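# Put bottle and blue box in wire basket

## Task

Get both the bottle and the blue box inside the wire basket, and leave them there with no contact from either arm or hand at the end.

## Robot and tools

Robot: two arms, left_arm (its base on the +y side, carrying a five-finger left hand) and right_arm (on the -y side, carrying a right hand). Calibrated base poses in the scene frame: left_arm (-0.005, +0.365, +0.014) m, quat_wxyz (+1.000, 0, 0, -0.008); right_arm (-0.048, -0.254, +0.034) m, quat_wxyz (+1.000, 0, 0, -0.009). A camera stand sits behind the arms. Loose objects may get an occasional brief shove.

Scene frame: origin at table-top height, halfway between the nominal bases; +x points out over the table, +z up, +y toward left_arm. Arm names do not match image sides. All reported poses and all offsets use this frame's axes.

Hand point: a point fixed to the palm, 0.15 m out from the wrist mounting face and 0.05 m in front of the palm. Its +z runs along straight fingers, +y out of the palm, +x across the palm away from the thumb (on the left hand +x points toward the thumb). Straight fingertips extend 0.06 to 0.07 m past the point and sit 0.06 m behind it along -y. A wrist bracket on the little-finger side can strike things. The arm tracks commands loosely and often rests 1 to 3 cm (sometimes 5 cm) short, usually low; that is not evidence of contact.

Row layout (28 numbers, each from -1 to 1, always all 28 even if one arm moves): left_arm dx, dy, dz, rx, ry, rz, then left hand little, ring, middle, index, thumb_bend, thumb_turn, force_limit, speed; then the same 14 for right_arm. dx..rz are an offset, not a pose: scaled so 1.0 equals 0.6 m or 180 degrees, measured from that arm's Hand target at the moment the action or move begins, along scene axes; rx, ry, rz form one rotation vector turning about the Hand target's position. Every row in an action counts from that same start, and a repeated offset moves further. A translation longer than 1.0 gets shortened. Sending six zeros re-requests the current Hand target. The controller limits each step's orientation to 40 degrees from the measured one.

Hand numbers are absolute targets: fingers and thumb_bend +1 straight, -1 curled; thumb_turn +1 beside the palm, -1 opposite the fingers. force_limit maps -1..+1 to about 0..10 N at the fingertip (0..15 N for the two thumb motors). speed rises linearly from near zero at -1 to full at +0.48 (full travel 0.49 s). Use speed -0.94 or lower for a gentle close. There is no keep-as-is value: repeat the eight hand numbers of the last row actually run for that hand; if none has run yet, use its hand_measured six values plus hand_force_limit and hand_speed. With the thumb turned in, the hand holds objects about 0.035 to 0.065 m thick, handles down to 0.025 m. A motor only starts when its target changes by at least 0.002. To squeeze harder, raise force_limit and send a target more closed than hand_measured; to loosen, send one more open.

Tools:
execute_actions(actions, cameras): actions is a list of actions; each is up to 15 rows, one per 1/30 s step, a short list holding its last row to fill 15 steps. cameras: list of names, ["all"], or []; default shows all only for an empty actions list. An empty actions list just reports state and images.
move(target, speed, blend, blocking, cameras): target is one 28-number row or a list of up to 15 rows, every one an offset from the same starting Hand targets. speed: path top speed in m/s, 0.002 to 4.3, default 0.25 (turning up to twice that in rad/s), one value or one per target. blend: corner rounding in m per target, 0 means stop there. All paths share at most 10 s. Paths ignore obstacles and the other arm; avoid routing a hand near its own base. blocking=false returns after about 0.5 s while the move continues.
wait(seconds 0 to 10), stop() brakes a running move, zoom_image(camera, region [x0,y0,x1,y1] pixels, at most 504 by 504) on the newest image, show_instructions() shows reference pages, finished_scene(scene=1) ends irreversibly.

Cameras: cam_high and cam_low (896x504), cam_left_wrist and cam_right_wrist (672x504).

Results: end_effector_position (m) and end_effector_quat_wxyz per arm in the scene frame; Hand target (last commanded pose, basis for the next offsets); joint positions, velocities (may read within noise), torques (include gravity; numbers 3 and 4 wrap at ±28 N m), motor temperatures; hand_measured, hand_stopped_by (moving, target, force, stalled, fault) and hand_load_n (positive pushes a finger open; near 0 after a lost grip), in motor order. A move adds a move: line with its ending (done, off_target, moving, held, fault) and limits (paced = pose clipped, held = steps withheld). done does not mean free of contact.

Avoid: objects falling off or being left off the table (task fails), drops, releasing moving items, fast impacts, hard presses on fixed or heavy things, any contact or pinching between the two hands, excess finger force. Motors heat while holding loads, stretching out or straining; MOTOR HOT appears near 85 °C and at 100 °C that arm collapses for 30 to 60 s. Joint limits (rad): waist ±2.880, shoulder 0 to 3.142, elbow 0 to 3.019, wrist pitch -1.693 to 1.571, wrist yaw ±1.571, wrist roll ±2.094.

Each tool is called after "Emit:" as a command line: name --argument value for each argument, lists and objects as JSON in quotes; but a table of rows of numbers goes row by row, as --pt "numbers of a row", without its own name.

Reference images:

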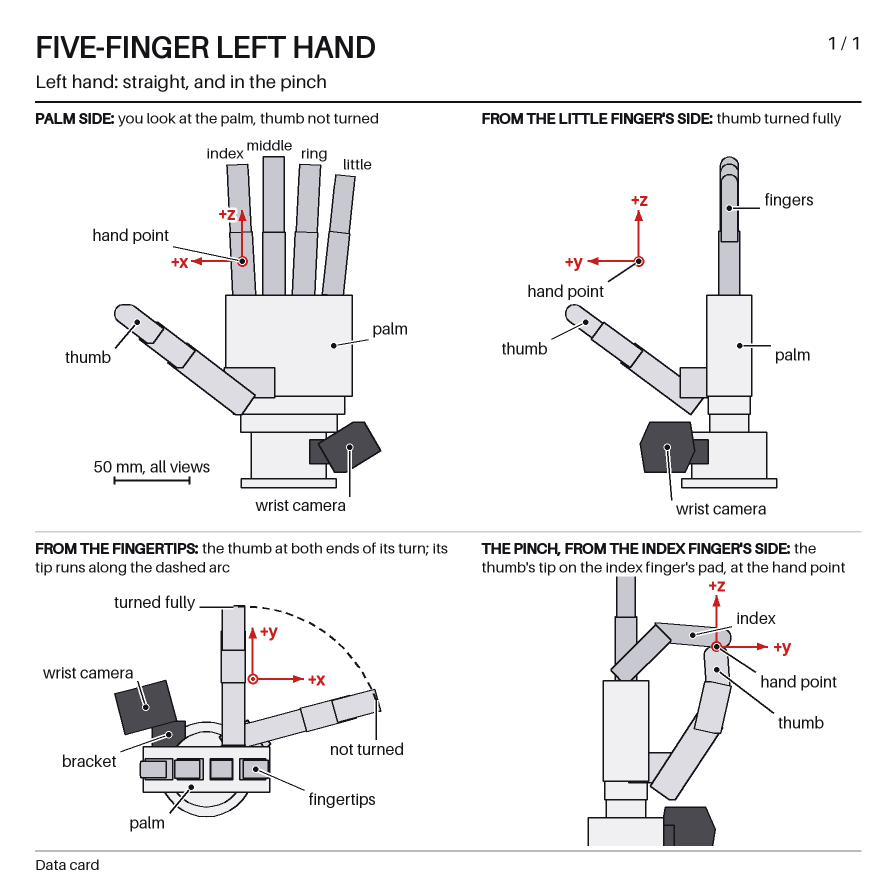

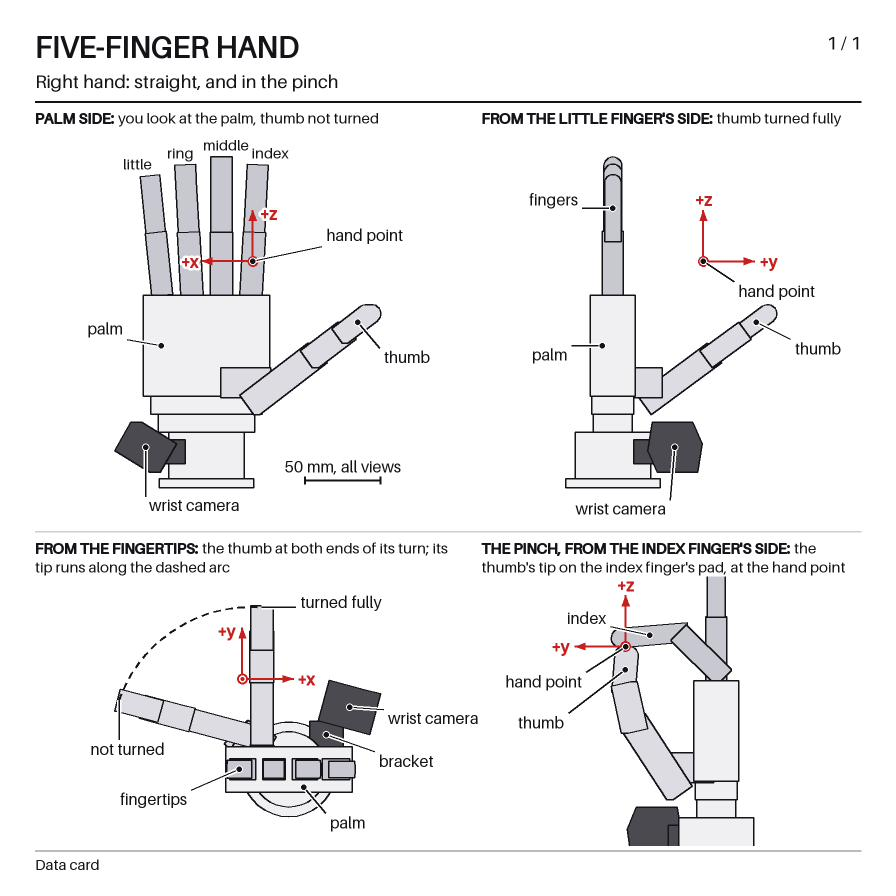

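## Session

Emit:
execute_actions --actions '[]'

Scene clock: 0.00 s.
left_arm: end_effector_position=(+0.3809, +0.2877, +0.3684) hand_measured=(+1.000, +1.000, +1.000, +1.000, +1.000, +1.000) hand_load_n=(+0.0, +0.0, +0.0, +0.0, +0.0, +0.0) hand_stopped_by=(target, target, target, target, target, target) hand_force_limit=0.00 hand_speed=-0.80 end_effector_quat_wxyz=(+0.267, +0.037, +0.939, +0.215) | right_arm: end_effector_position=(+0.0836, +0.0498, +0.2346) hand_measured=(+1.000, +1.000, +1.000, +1.000, +1.000, +1.000) hand_load_n=(+0.0, +0.0, +0.0, +0.0, +0.0, +0.0) hand_stopped_by=(target, target, target, target, target, target) hand_force_limit=0.00 hand_speed=-0.80 end_effector_quat_wxyz=(-0.087, +0.868, +0.420, +0.249)
Joint positions: left_arm=[-0.576 1.287 1.42 -1.43 -0.652 1.152] | right_arm=[1.484 1.027 0.916 -1.029 0.326 -1.076]
Joint velocities: within noise
Joint torques (N m): no reading
Motor temperatures (°C): left_arm=[27 28 24 26 25 25] | right_arm=[26 25 28 25 27 24]
Heat: left arm: hottest shoulder 28 °C; right arm: hottest elbow 28 °C.
Hand target: left_arm +0.3844, +0.2853, +0.3783; +0.278, +0.033, +0.937, +0.208 | right_arm +0.0844, +0.0569, +0.2445; -0.097, +0.867, +0.417, +0.255

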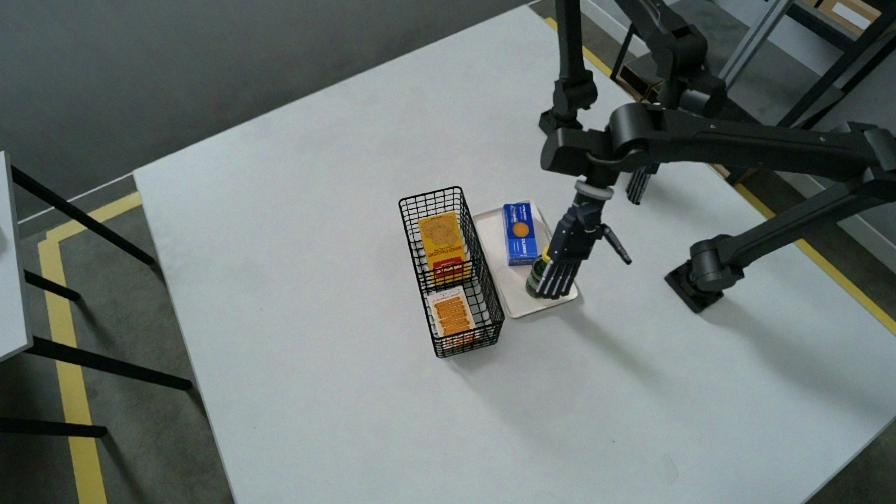

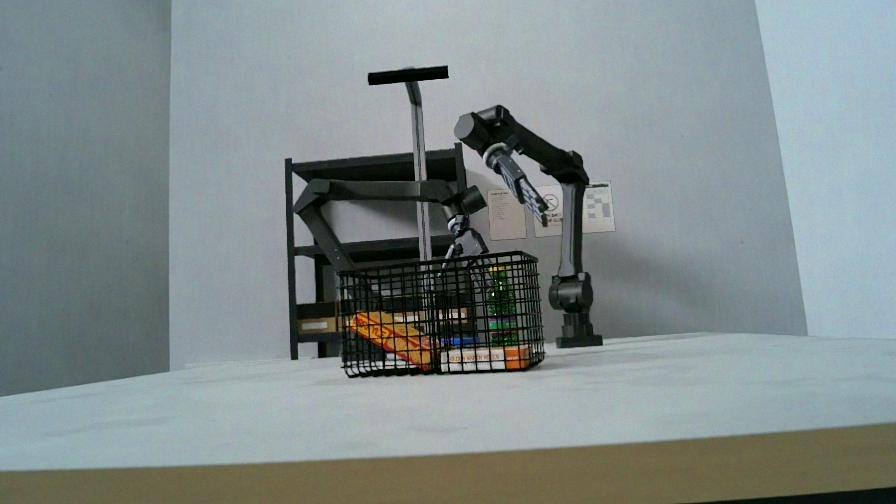

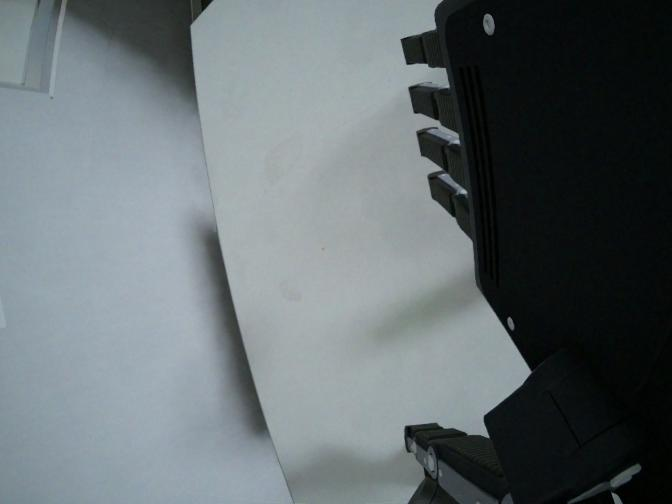

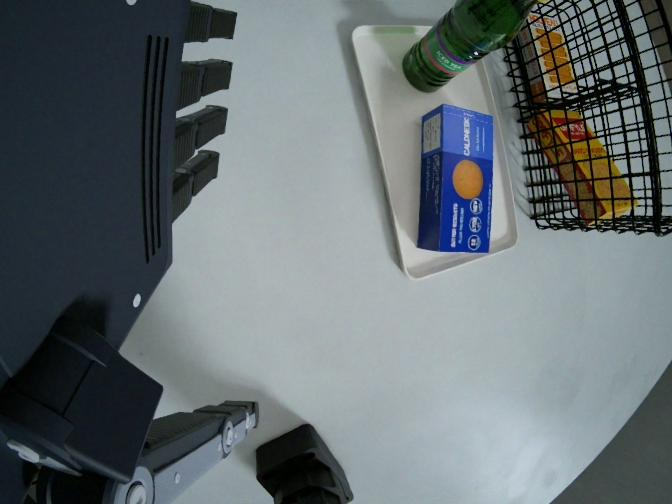

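Emit:
zoom_image --camera "cam_high" --region '[370, 160, 620, 370]'

Emit:
zoom_image --camera "cam_low" --region '[300, 220, 600, 400]'

Emit:
zoom_image --camera "cam_right_wrist" --region '[320, 0, 672, 300]'

Scaled by 2.016.

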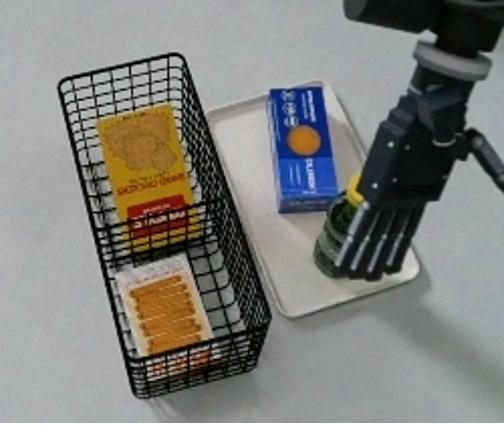

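Scaled by 1.680.

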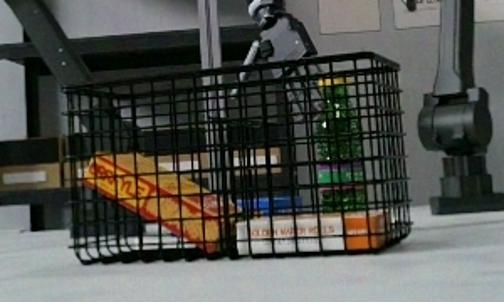

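Scaled by 1.432 from the camera's 672x504 image, which has a finer 960x720 frame.

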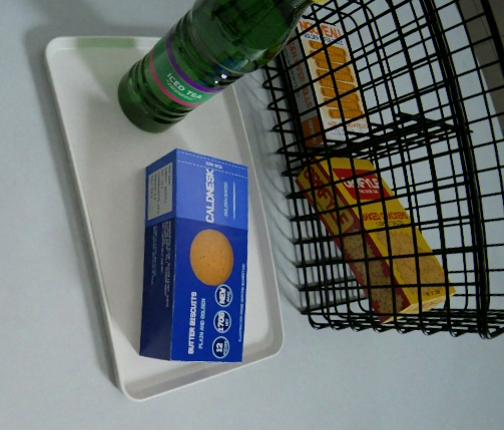

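Emit:
move --target '[-0.133,0.267,0,0,0,0,1,1,1,1,1,1,0,-0.8,0.193,-0.262,0.193,-0.1318,0.1167,0.0212,1,1,1,1,1,-1,0,0]' --cameras '["all"]'

Scene clock: 38.20 s.
left_arm: end_effector_position=(+0.3025, +0.4423, +0.3765) hand_measured=(+1.000, +1.000, +1.000, +1.000, +1.000, +1.000) hand_load_n=(+0.0, +0.0, +0.0, +0.0, +0.0, +0.0) hand_stopped_by=(target, target, target, target, target, target) hand_force_limit=0.00 hand_speed=-0.80 end_effector_quat_wxyz=(+0.272, +0.036, +0.939, +0.208) | right_arm: end_effector_position=(+0.1935, -0.1031, +0.3389) hand_measured=(+1.000, +1.000, +1.000, +1.000, +1.000, -1.000) hand_load_n=(+0.0, +0.0, -0.5, +0.0, +0.0, +0.0) hand_stopped_by=(target, target, target, target, target, target) hand_force_limit=0.00 hand_speed=0.00 end_effector_quat_wxyz=(-0.003, +0.888, +0.457, +0.055)
Joint positions: left_arm=[-0.212 0.889 1.152 -1.324 -0.501 1.552] | right_arm=[0.826 1.058 1.265 -1.671 0.03 -1.713]
Joint torques (N m): left_arm=[2.02 -3.02 9.44 2.07 -0.32 0.09] | right_arm=[-0.5 -5.36 13.37 0.05 -0.03 -0.17]
Motor temperatures (°C): left_arm=[27 28 29 26 26 25] | right_arm=[26 25 35 25 27 24]
Heat: left arm: hottest elbow 29 °C; right arm: hottest elbow 35 °C.
Hand target: left_arm +0.3045, +0.4455, +0.3783; +0.278, +0.033, +0.937, +0.208 | right_arm +0.2002, -0.1003, +0.3603; +0.000, +0.886, +0.464, +0.000
Off the commanded pose: left_arm 0.004 m, 1 deg | right_arm 0.023 m, 6 deg.
joint sent to its limit (right arm) — joint 4 (wrist pitch), lower limit. The joint targets are off in orientation, not in position.
move: off_target (right_arm)

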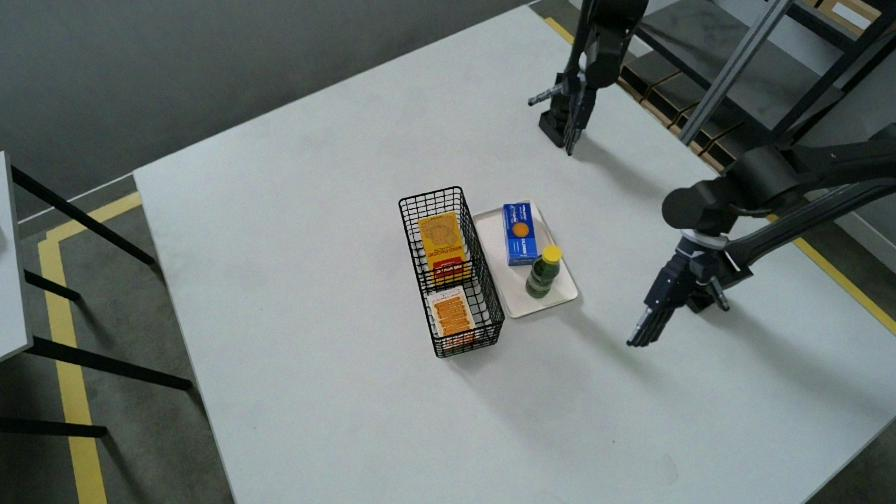

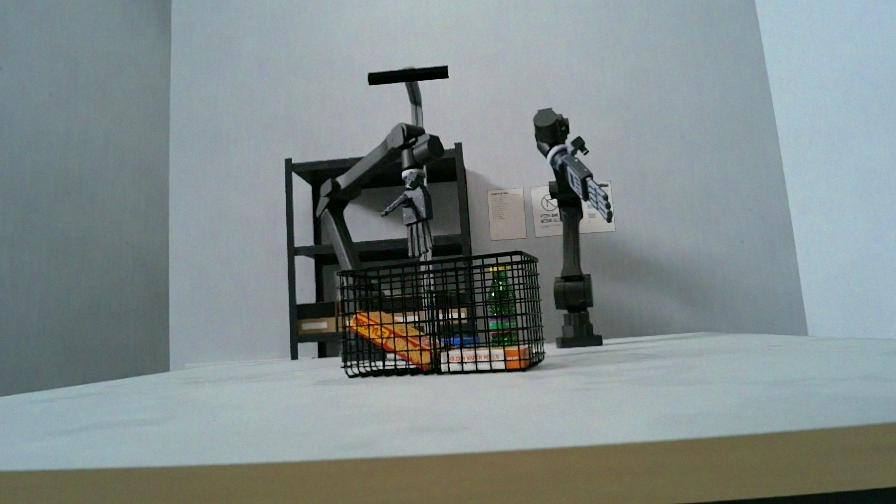

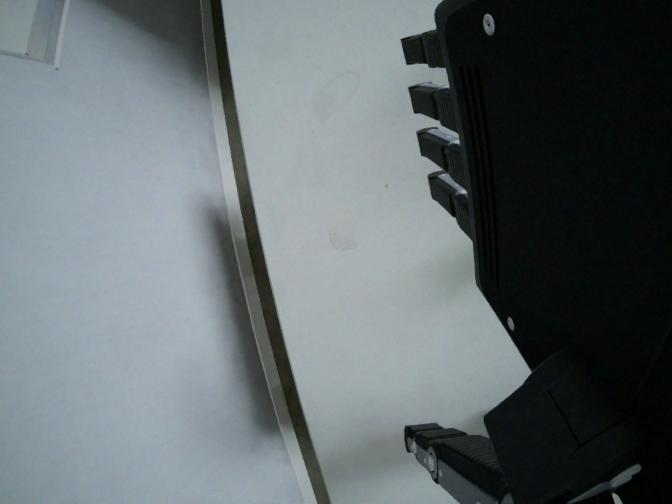

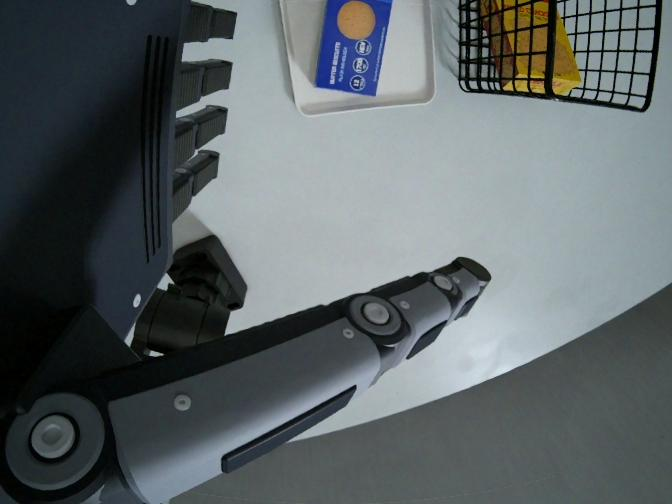

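Emit:
move --pt "0 0 0 0 0 0 1 1 1 1 1 1 0 -0.8 0.1 0.03 0.05 0 0 -0.5 1 1 1 1 1 -1 0 0" --pt "0 0 0 0 0 0 1 1 1 1 1 1 0 -0.8 0.178 0.117 -0.15 0.314 -0.218 -0.924 1 1 1 1 1 -1 0 0" --speed 0.4 --blend 0.03 --cameras '["all"]'

Scene clock: 120.47 s.
left_arm: end_effector_position=(+0.3026, +0.4424, +0.3765) hand_measured=(+1.000, +1.000, +1.000, +1.000, +1.000, +1.000) hand_load_n=(+0.0, +0.0, +0.0, +0.0, +0.0, +0.0) hand_stopped_by=(target, target, target, target, target, target) hand_force_limit=0.00 hand_speed=-0.80 end_effector_quat_wxyz=(+0.272, +0.036, +0.939, +0.208) | right_arm: end_effector_position=(+0.3077, -0.0339, +0.2725) hand_measured=(+1.000, +1.000, +1.000, +1.000, +1.000, -1.000) hand_load_n=(+0.0, +0.0, +0.0, +0.0, +0.0, +0.0) hand_stopped_by=(target, target, target, target, target, target) hand_force_limit=0.00 hand_speed=0.00 end_effector_quat_wxyz=(+0.179, -0.429, +0.818, -0.339)
Joint positions: left_arm=[-0.212 0.889 1.152 -1.324 -0.501 1.553] | right_arm=[0.782 1.239 1.188 -1.318 0.765 1.288]
Joint torques (N m): left_arm=[2.08 -3.14 9.46 2.06 -0.32 0.08] | right_arm=[0.85 -6.89 9.76 0.16 0.61 0.2]
Motor temperatures (°C): left_arm=[27 28 34 26 25 25] | right_arm=[26 26 40 25 27 24]
Heat: left arm: hottest elbow 34 °C; right arm: hottest elbow 40 °C.
Hand target: left_arm +0.3046, +0.4455, +0.3783; +0.278, +0.033, +0.937, +0.208 | right_arm +0.3070, -0.0302, +0.2703; +0.177, -0.428, +0.819, -0.339
Off the commanded pose: left_arm 0.004 m, 1 deg | right_arm 0.004 m, 0 deg.
move: done

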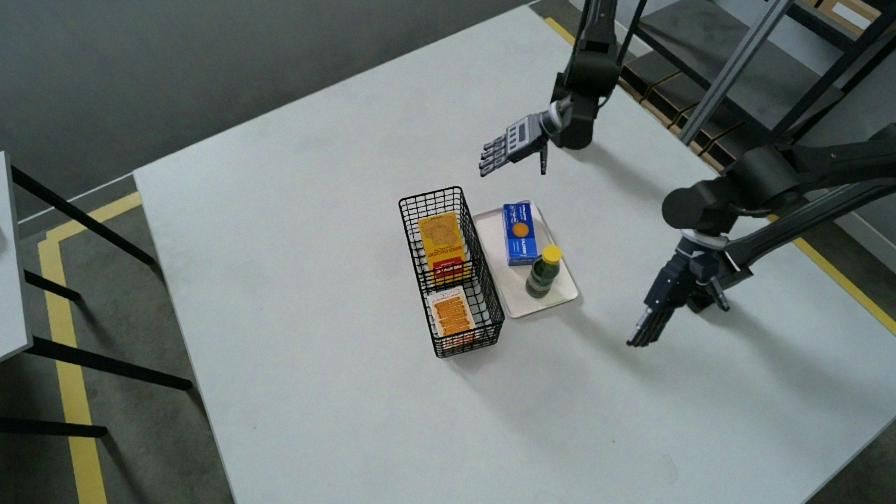

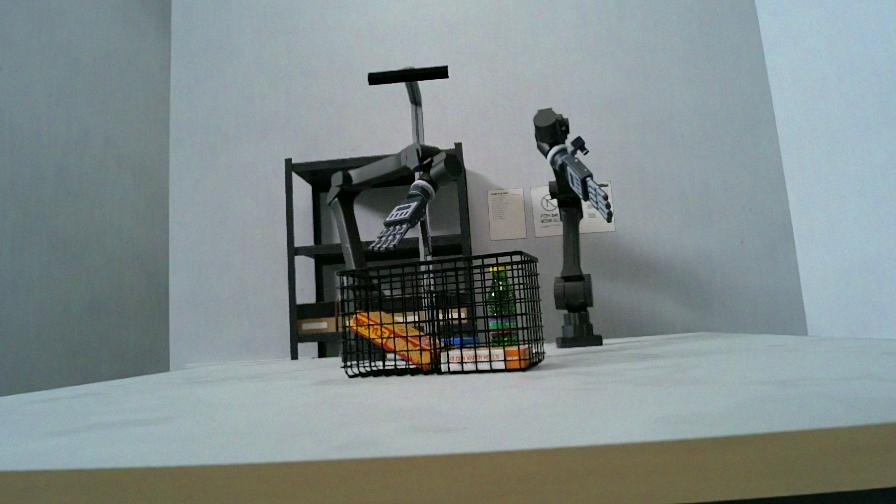

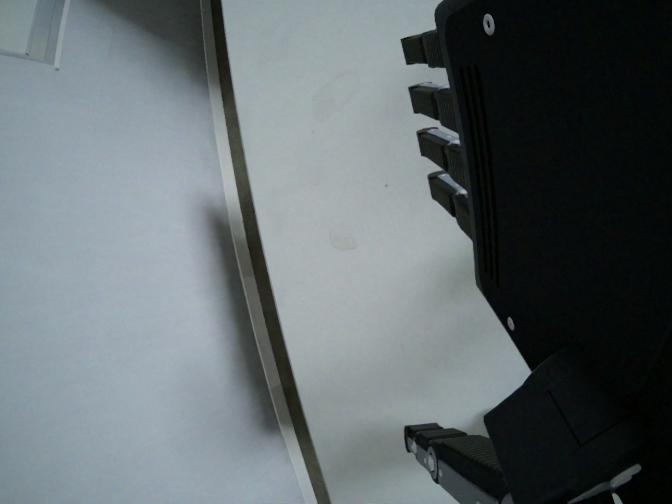

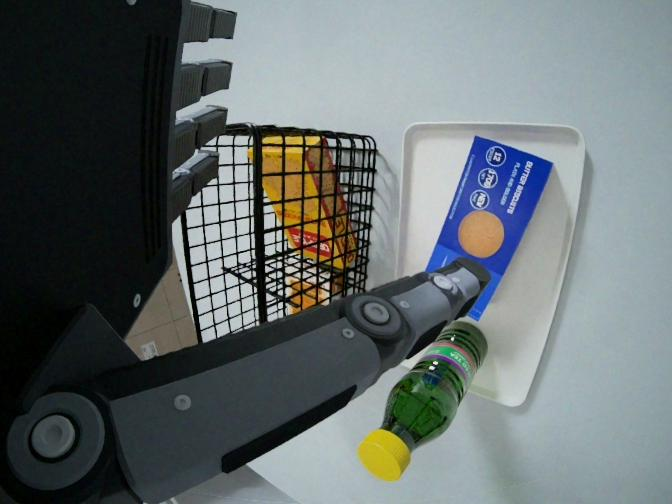

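Emit:
move --target '[0,0,0,0,0,0,1,1,1,1,1,1,0,-0.8,0.0,0.0,-0.083,0,0,0,1,1,1,1,1,-1,0,0]' --cameras '["cam_high","cam_right_wrist"]'

Scene clock: 155.00 s.
left_arm: end_effector_position=(+0.3026, +0.4424, +0.3765) hand_measured=(+1.000, +1.000, +1.000, +1.000, +1.000, +1.000) hand_load_n=(+0.0, +0.0, +0.0, +0.0, +0.0, +0.0) hand_stopped_by=(target, target, target, target, target, target) hand_force_limit=0.00 hand_speed=-0.80 end_effector_quat_wxyz=(+0.272, +0.036, +0.939, +0.208) | right_arm: end_effector_position=(+0.3070, -0.0347, +0.2249) hand_measured=(+1.000, +1.000, +1.000, +1.000, +1.000, -1.000) hand_load_n=(+0.0, +0.0, +0.0, -0.5, +0.0, +0.0) hand_stopped_by=(target, target, target, target, target, target) hand_force_limit=0.00 hand_speed=0.00 end_effector_quat_wxyz=(+0.173, -0.431, +0.818, -0.341)
Joint positions: left_arm=[-0.212 0.889 1.152 -1.324 -0.501 1.553] | right_arm=[0.782 1.26 1.083 -1.207 0.766 1.291]
Joint torques (N m): left_arm=[2.02 -3.02 9.43 2.06 -0.32 0.08] | right_arm=[0.85 -7.36 8.64 1.02 0.56 0.19]
Heat: left arm: hottest elbow 34 °C; right arm: hottest elbow 37 °C.
Hand target: left_arm +0.3046, +0.4455, +0.3783; +0.278, +0.033, +0.937, +0.208 | right_arm +0.3070, -0.0302, +0.2206; +0.177, -0.428, +0.819, -0.339
Off the commanded pose: left_arm 0.004 m, 1 deg | right_arm 0.006 m, 1 deg.
move: done
Images, in order (width x height): cam_high 896x504, cam_right_wrist 672x504.

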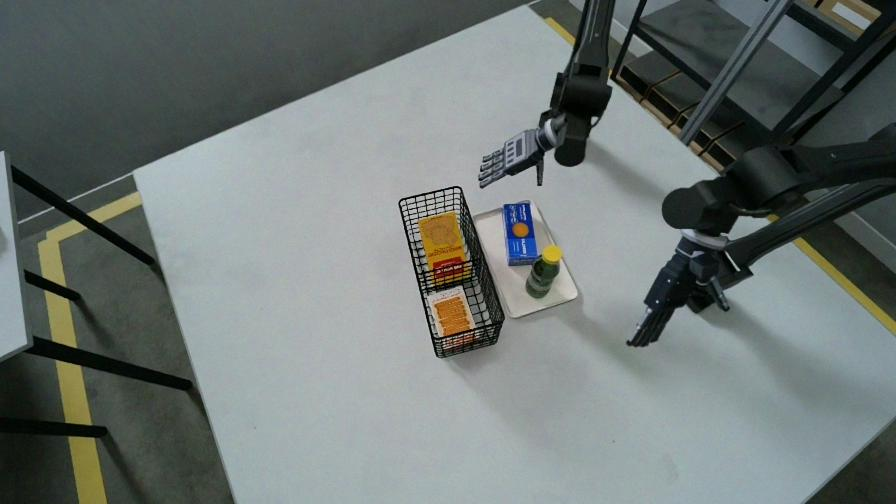

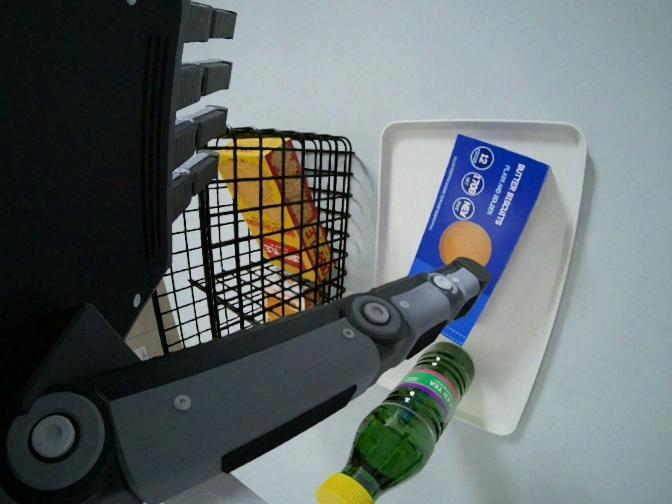

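Emit:
move --target '[0,0,0,0,0,0,1,1,1,1,1,1,0,-0.8,0.0475,0.0683,0,0,0,0,1,1,1,1,1,-1,0,0]' --cameras '["cam_high","cam_right_wrist"]'

Scene clock: 168.87 s.
left_arm: end_effector_position=(+0.3026, +0.4424, +0.3765) hand_measured=(+1.000, +1.000, +1.000, +1.000, +1.000, +1.000) hand_load_n=(+0.0, +0.0, +0.0, +0.0, +0.0, +0.0) hand_stopped_by=(target, target, target, target, target, target) hand_force_limit=0.00 hand_speed=-0.80 end_effector_quat_wxyz=(+0.272, +0.036, +0.939, +0.208) | right_arm: end_effector_position=(+0.3236, -0.0042, +0.2034) hand_measured=(+1.000, +1.000, +1.000, +1.000, +1.000, -1.000) hand_load_n=(+0.0, +0.0, +0.0, +0.0, +0.0, +0.0) hand_stopped_by=(target, target, target, target, target, target) hand_force_limit=0.00 hand_speed=0.00 end_effector_quat_wxyz=(+0.156, -0.440, +0.814, -0.345)
Joint positions: left_arm=[-0.212 0.889 1.152 -1.324 -0.501 1.553] | right_arm=[0.808 1.388 1.151 -1.207 0.769 1.32]
Joint torques (N m): left_arm=[2.14 -3.14 9.43 2.09 -0.31 0.08] | right_arm=[0.62 -8.7 13.18 0.35 0.61 0.23]
Heat: left arm: hottest elbow 34 °C; right arm: hottest elbow 36 °C.
Hand target: left_arm +0.3046, +0.4455, +0.3783; +0.278, +0.033, +0.937, +0.208 | right_arm +0.3355, +0.0110, +0.2206; +0.177, -0.428, +0.819, -0.339
Off the commanded pose: left_arm 0.004 m, 1 deg | right_arm 0.026 m, 3 deg.
move: off_target (right_arm)
Images, in order (width x height): cam_high 896x504, cam_right_wrist 672x504.

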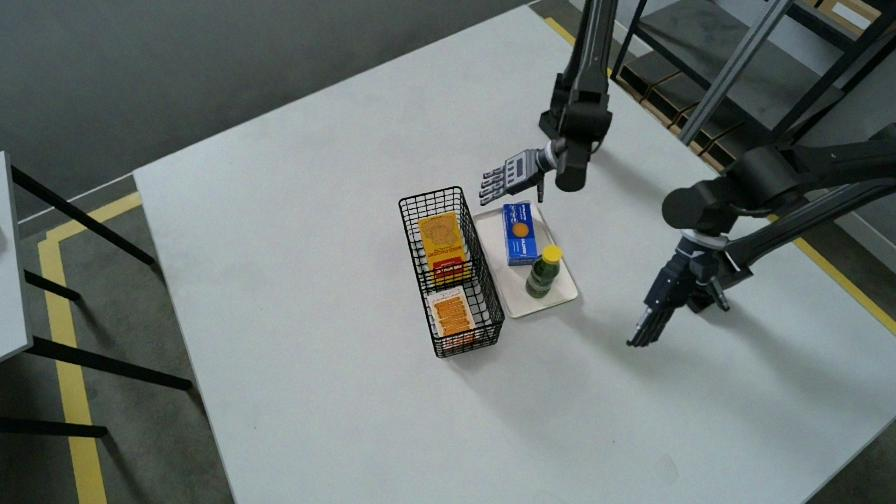

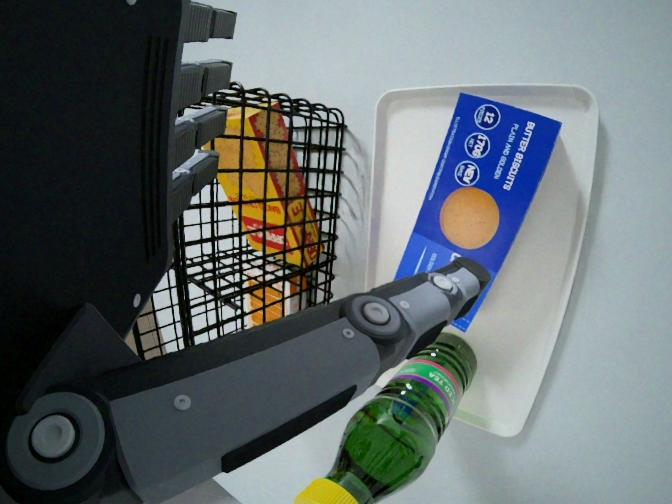

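Emit:
zoom_image --camera "cam_high" --region '[380, 170, 600, 370]'

Scaled by 2.291.

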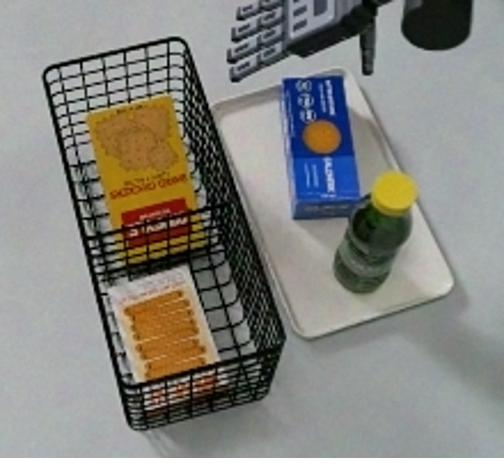

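Emit:
zoom_image --camera "cam_high" --region '[460, 120, 620, 300]'

Emit:
zoom_image --camera "cam_right_wrist" --region '[168, 60, 672, 440]'

Scaled by 2.800.

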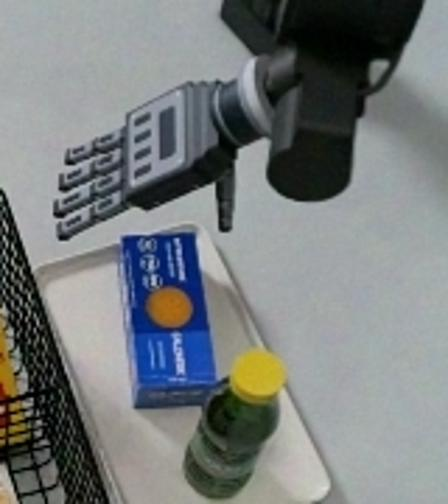

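Scaled by 1.000.

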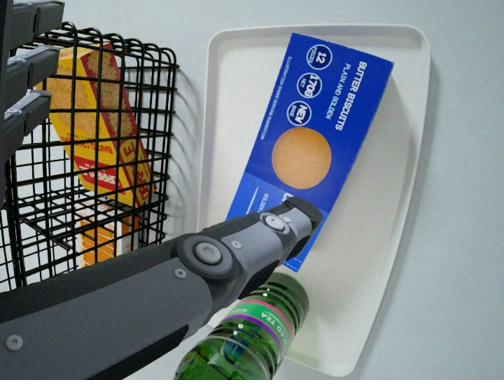

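Emit:
move --target '[0,0,0,0,0,0,1,1,1,1,1,1,0,-0.8,-0.049,-0.002,-0.168,0,0,0,1,1,1,1,1,-1,0,0]' --cameras '["cam_high","cam_low","cam_right_wrist"]' --speed 0.15

Scene clock: 231.13 s.
left_arm: end_effector_position=(+0.3026, +0.4424, +0.3765) hand_measured=(+1.000, +1.000, +1.000, +1.000, +1.000, +1.000) hand_load_n=(+0.0, +0.0, +0.0, +0.0, +0.0, +0.0) hand_stopped_by=(target, target, target, target, target, target) hand_force_limit=0.00 hand_speed=-0.80 end_effector_quat_wxyz=(+0.272, +0.036, +0.939, +0.208) | right_arm: end_effector_position=(+0.3068, +0.0064, +0.1246) hand_measured=(+1.000, +1.000, +1.000, +1.000, +1.000, -1.000) hand_load_n=(+0.0, +0.0, +0.0, +0.0, +0.0, +0.0) hand_stopped_by=(target, target, target, target, target, target) hand_force_limit=0.00 hand_speed=0.00 end_effector_quat_wxyz=(+0.174, -0.432, +0.817, -0.340)
Joint positions: left_arm=[-0.212 0.889 1.152 -1.324 -0.501 1.553] | right_arm=[0.858 1.438 0.977 -0.993 0.776 1.391]
Joint torques (N m): left_arm=[2.08 -3.02 9.46 2.1 -0.32 0.09] | right_arm=[0.73 -8.7 7.77 0.84 0.62 0.21]
Heat: left arm: hottest elbow 35 °C; right arm: hottest elbow 39 °C.
Hand target: left_arm +0.3046, +0.4455, +0.3783; +0.278, +0.033, +0.937, +0.208 | right_arm +0.3061, +0.0096, +0.1198; +0.177, -0.428, +0.819, -0.339
Off the commanded pose: left_arm 0.004 m, 1 deg | right_arm 0.006 m, 1 deg.
move: done
Images, in order (width x height): cam_high 896x504, cam_low 896x504, cam_right_wrist 672x504.

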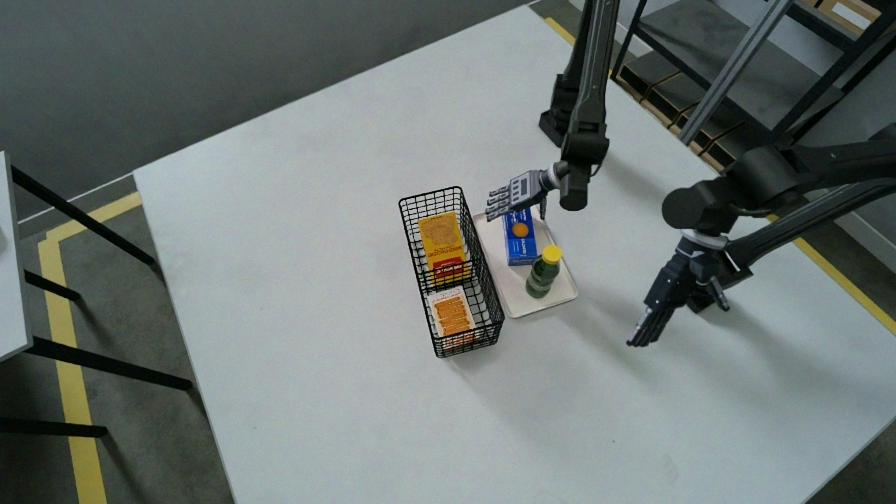

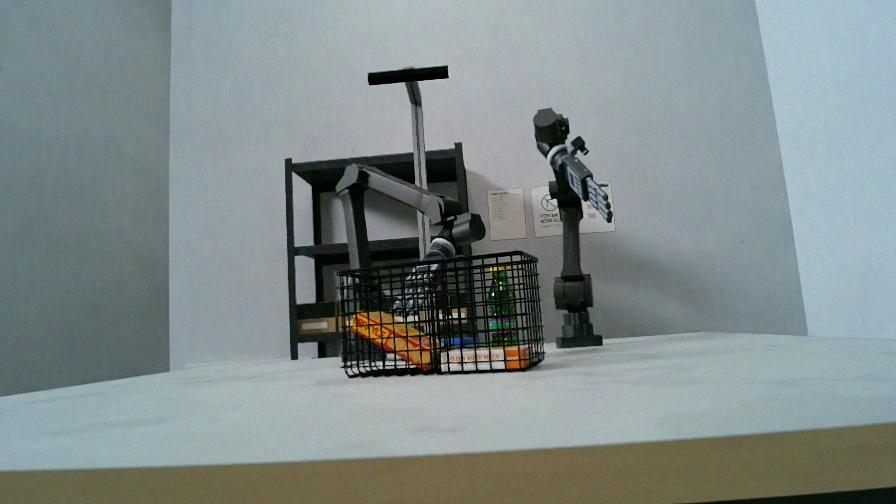

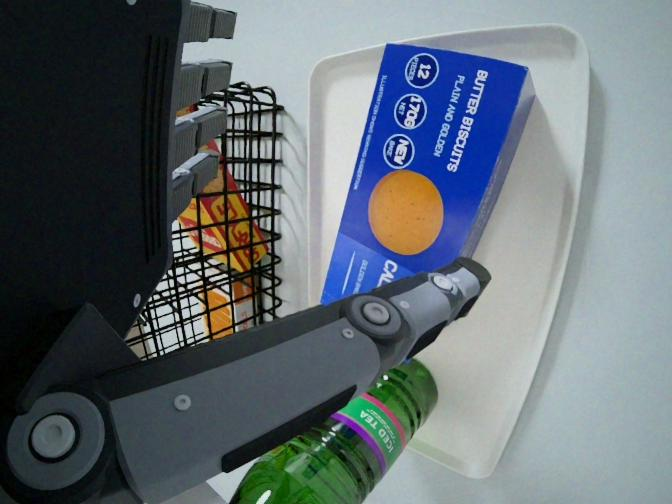

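Emit:
move --target '[0,0,0,0,0,0,1,1,1,1,1,1,0,-0.8,-0.001,0.003,-0.135,0,0,0,1,1,1,1,1,-1,0,0]' --cameras '["cam_high","cam_low","cam_right_wrist"]' --speed 0.1

Scene clock: 241.43 s.
left_arm: end_effector_position=(+0.3026, +0.4424, +0.3765) hand_measured=(+1.000, +1.000, +1.000, +1.000, +1.000, +1.000) hand_load_n=(+0.0, +0.0, +0.0, +0.0, +0.0, +0.0) hand_stopped_by=(target, target, target, target, target, target) hand_force_limit=0.00 hand_speed=-0.80 end_effector_quat_wxyz=(+0.272, +0.036, +0.939, +0.208) | right_arm: end_effector_position=(+0.3073, +0.0087, +0.0437) hand_measured=(+1.000, +1.000, +1.000, +1.000, +1.000, -1.000) hand_load_n=(+0.0, +0.0, +0.0, +0.0, +0.0, +0.0) hand_stopped_by=(target, target, target, target, target, target) hand_force_limit=0.00 hand_speed=0.00 end_effector_quat_wxyz=(+0.174, -0.431, +0.818, -0.340)
Joint positions: left_arm=[-0.212 0.889 1.152 -1.324 -0.501 1.553] | right_arm=[0.861 1.572 0.875 -0.761 0.777 1.399]
Joint torques (N m): left_arm=[2.14 -3.08 9.43 2.06 -0.31 0.08] | right_arm=[0.79 -9.29 6.69 0.92 0.61 0.2]
Heat: left arm: hottest elbow 35 °C; right arm: hottest elbow 38 °C.
Hand target: left_arm +0.3046, +0.4455, +0.3783; +0.278, +0.033, +0.937, +0.208 | right_arm +0.3054, +0.0114, +0.0387; +0.177, -0.428, +0.819, -0.339
Off the commanded pose: left_arm 0.004 m, 1 deg | right_arm 0.006 m, 0 deg.
move: done
Images, in order (width x height): cam_high 896x504, cam_low 896x504, cam_right_wrist 672x504.

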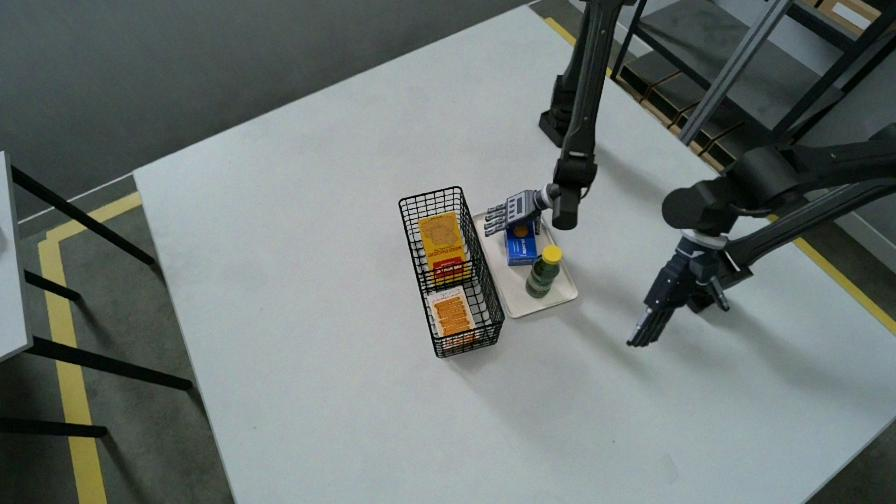

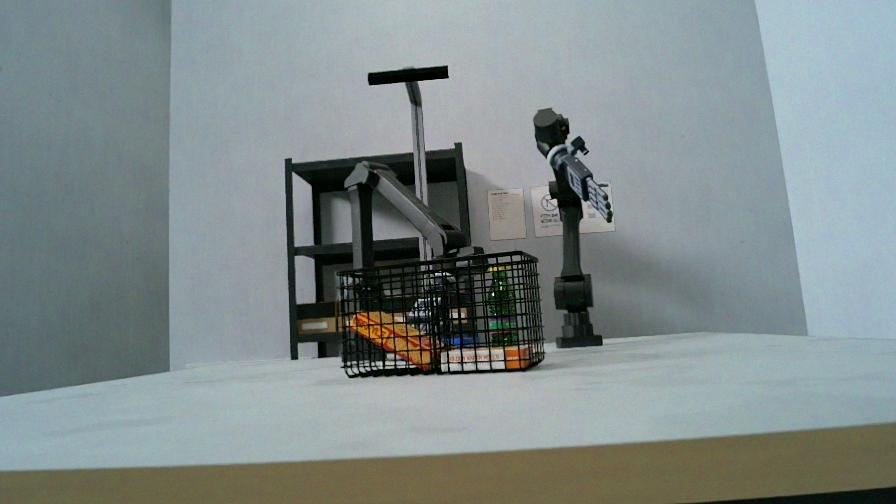

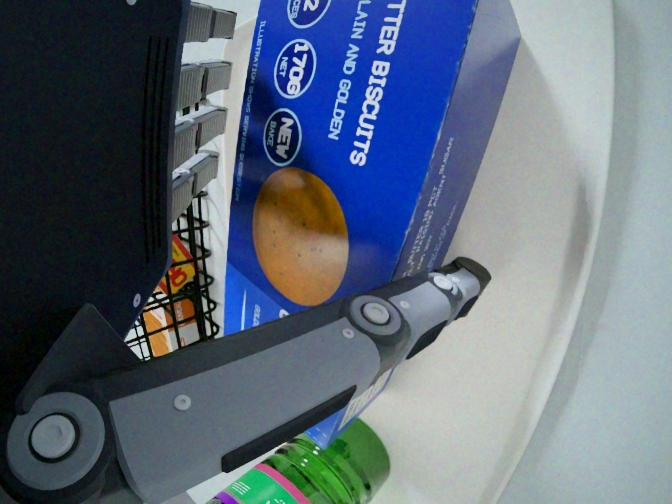

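Emit:
move --target '[0,0,0,0,0,0,1,1,1,1,1,1,0,-0.8,0,0,0,0,0,0,0,0,0,0,0,-1,-0.3,-0.7]' --cameras '["cam_high","cam_right_wrist"]' --speed 0.1

Scene clock: 250.57 s.
left_arm: end_effector_position=(+0.3026, +0.4424, +0.3765) hand_measured=(+1.000, +1.000, +1.000, +1.000, +1.000, +1.000) hand_load_n=(+0.0, +0.0, +0.0, +0.0, +0.0, +0.0) hand_stopped_by=(target, target, target, target, target, target) hand_force_limit=0.00 hand_speed=-0.80 end_effector_quat_wxyz=(+0.272, +0.036, +0.939, +0.208) | right_arm: end_effector_position=(+0.3068, +0.0096, +0.0438) hand_measured=(+0.424, +0.424, +0.398, +0.396, +0.728, -1.000) hand_load_n=(+1.0, +0.0, +10.5, +8.0, +18.5, +2.0) hand_stopped_by=(force, force, force, force, force, target) hand_force_limit=-0.30 hand_speed=-0.70 end_effector_quat_wxyz=(+0.175, -0.432, +0.817, -0.340)
Joint positions: left_arm=[-0.212 0.889 1.152 -1.324 -0.501 1.553] | right_arm=[0.864 1.572 0.875 -0.76 0.778 1.399]
Joint torques (N m): left_arm=[2.08 -3.08 9.46 2.09 -0.32 0.09] | right_arm=[0.62 -9.29 6.69 0.88 0.58 0.2]
Heat: left arm: hottest elbow 35 °C; right arm: hottest elbow 37 °C.
Hand target: left_arm +0.3046, +0.4455, +0.3783; +0.278, +0.033, +0.937, +0.208 | right_arm +0.3055, +0.0114, +0.0387; +0.177, -0.428, +0.819, -0.339
Off the commanded pose: left_arm 0.004 m, 1 deg | right_arm 0.006 m, 0 deg.
move: done
Images, in order (width x height): cam_high 896x504, cam_right_wrist 672x504.

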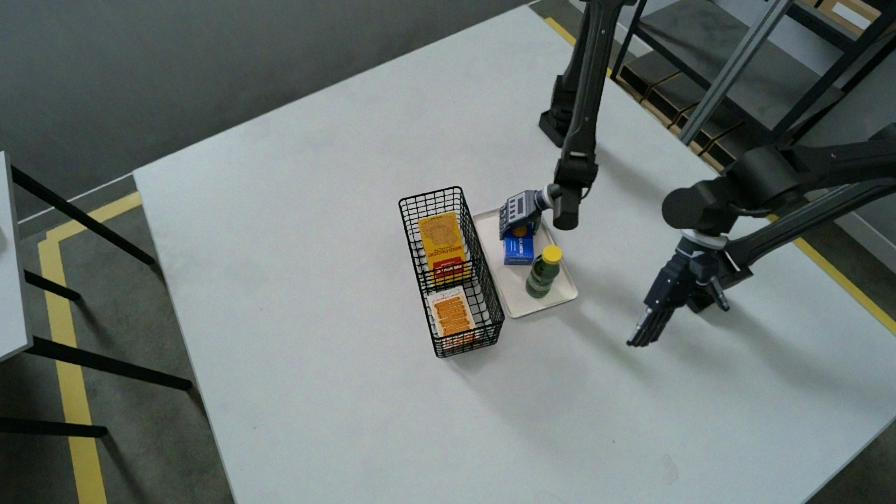

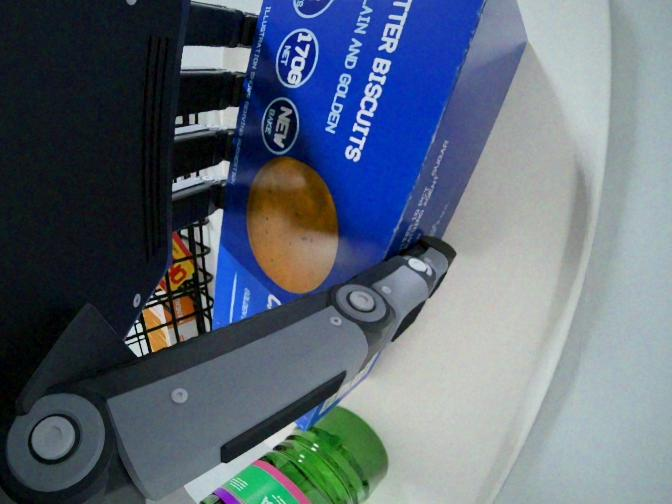

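Emit:
move --target '[0,0,0,0,0,0,1,1,1,1,1,1,0,-0.8,0,0,0.15,0,0,0,0,0,0,0,0,-1,-0.3,-0.7]' --cameras '["cam_high","cam_low","cam_right_wrist"]' --speed 0.12

Scene clock: 254.73 s.
left_arm: end_effector_position=(+0.3026, +0.4424, +0.3765) hand_measured=(+1.000, +1.000, +1.000, +1.000, +1.000, +1.000) hand_load_n=(+0.0, +0.0, +0.0, +0.0, +0.0, +0.0) hand_stopped_by=(target, target, target, target, target, target) hand_force_limit=0.00 hand_speed=-0.80 end_effector_quat_wxyz=(+0.272, +0.036, +0.939, +0.208) | right_arm: end_effector_position=(+0.2920, -0.0065, +0.1058) hand_measured=(+0.424, +0.424, +0.398, +0.396, +0.728, -1.000) hand_load_n=(+0.5, +0.0, +10.5, +8.0, +19.0, +2.0) hand_stopped_by=(force, force, force, force, force, target) hand_force_limit=-0.30 hand_speed=-0.70 end_effector_quat_wxyz=(+0.151, -0.440, +0.814, -0.347)
Joint positions: left_arm=[-0.212 0.889 1.152 -1.324 -0.501 1.553] | right_arm=[0.864 1.445 0.935 -1.003 0.775 1.402]
Joint torques (N m): left_arm=[2.14 -3.08 9.44 2.07 -0.31 0.08] | right_arm=[0.62 -9.88 12.33 -0.05 0.65 0.16]
Heat: left arm: hottest elbow 35 °C; right arm: hottest elbow 37 °C.
Hand target: left_arm +0.3046, +0.4455, +0.3783; +0.278, +0.033, +0.937, +0.208 | right_arm +0.3056, +0.0115, +0.1288; +0.177, -0.428, +0.819, -0.339
Off the commanded pose: left_arm 0.004 m, 1 deg | right_arm 0.032 m, 3 deg.
move: off_target (right_arm)
Images, in order (width x height): cam_high 896x504, cam_low 896x504, cam_right_wrist 672x504.

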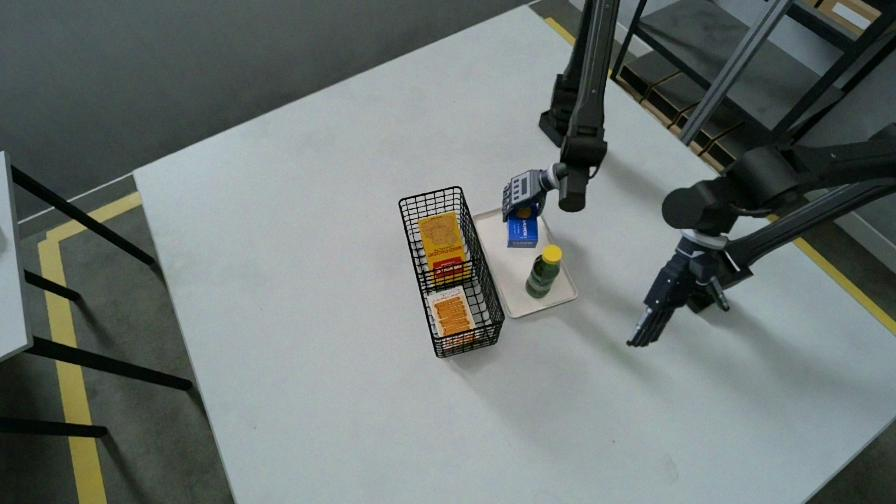

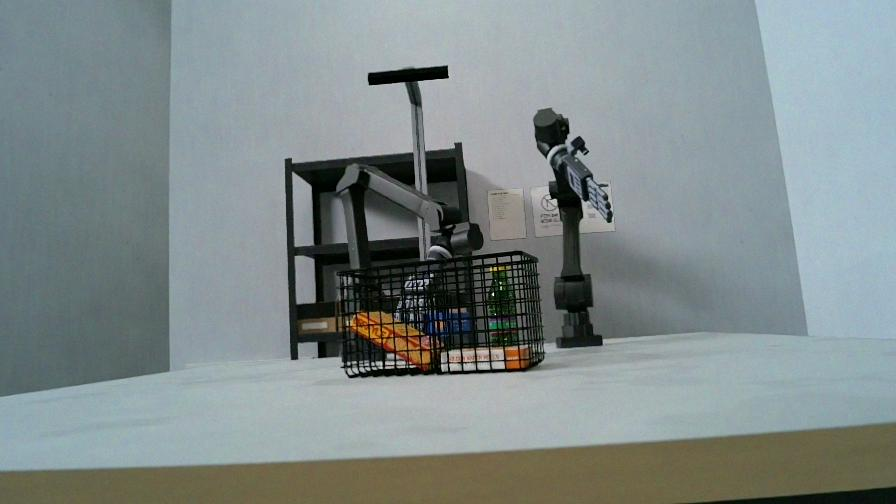

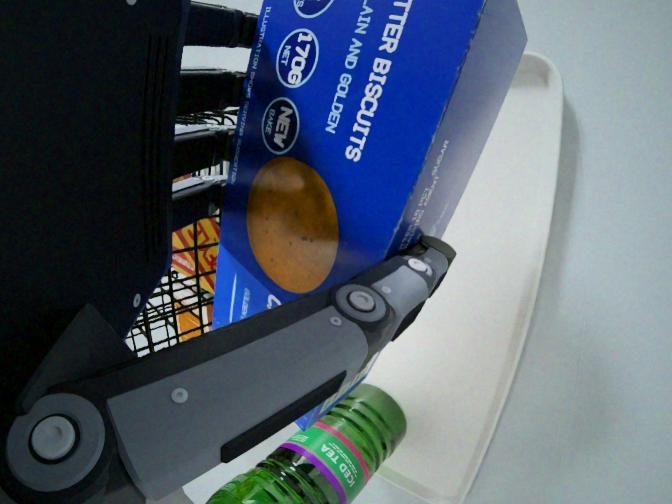

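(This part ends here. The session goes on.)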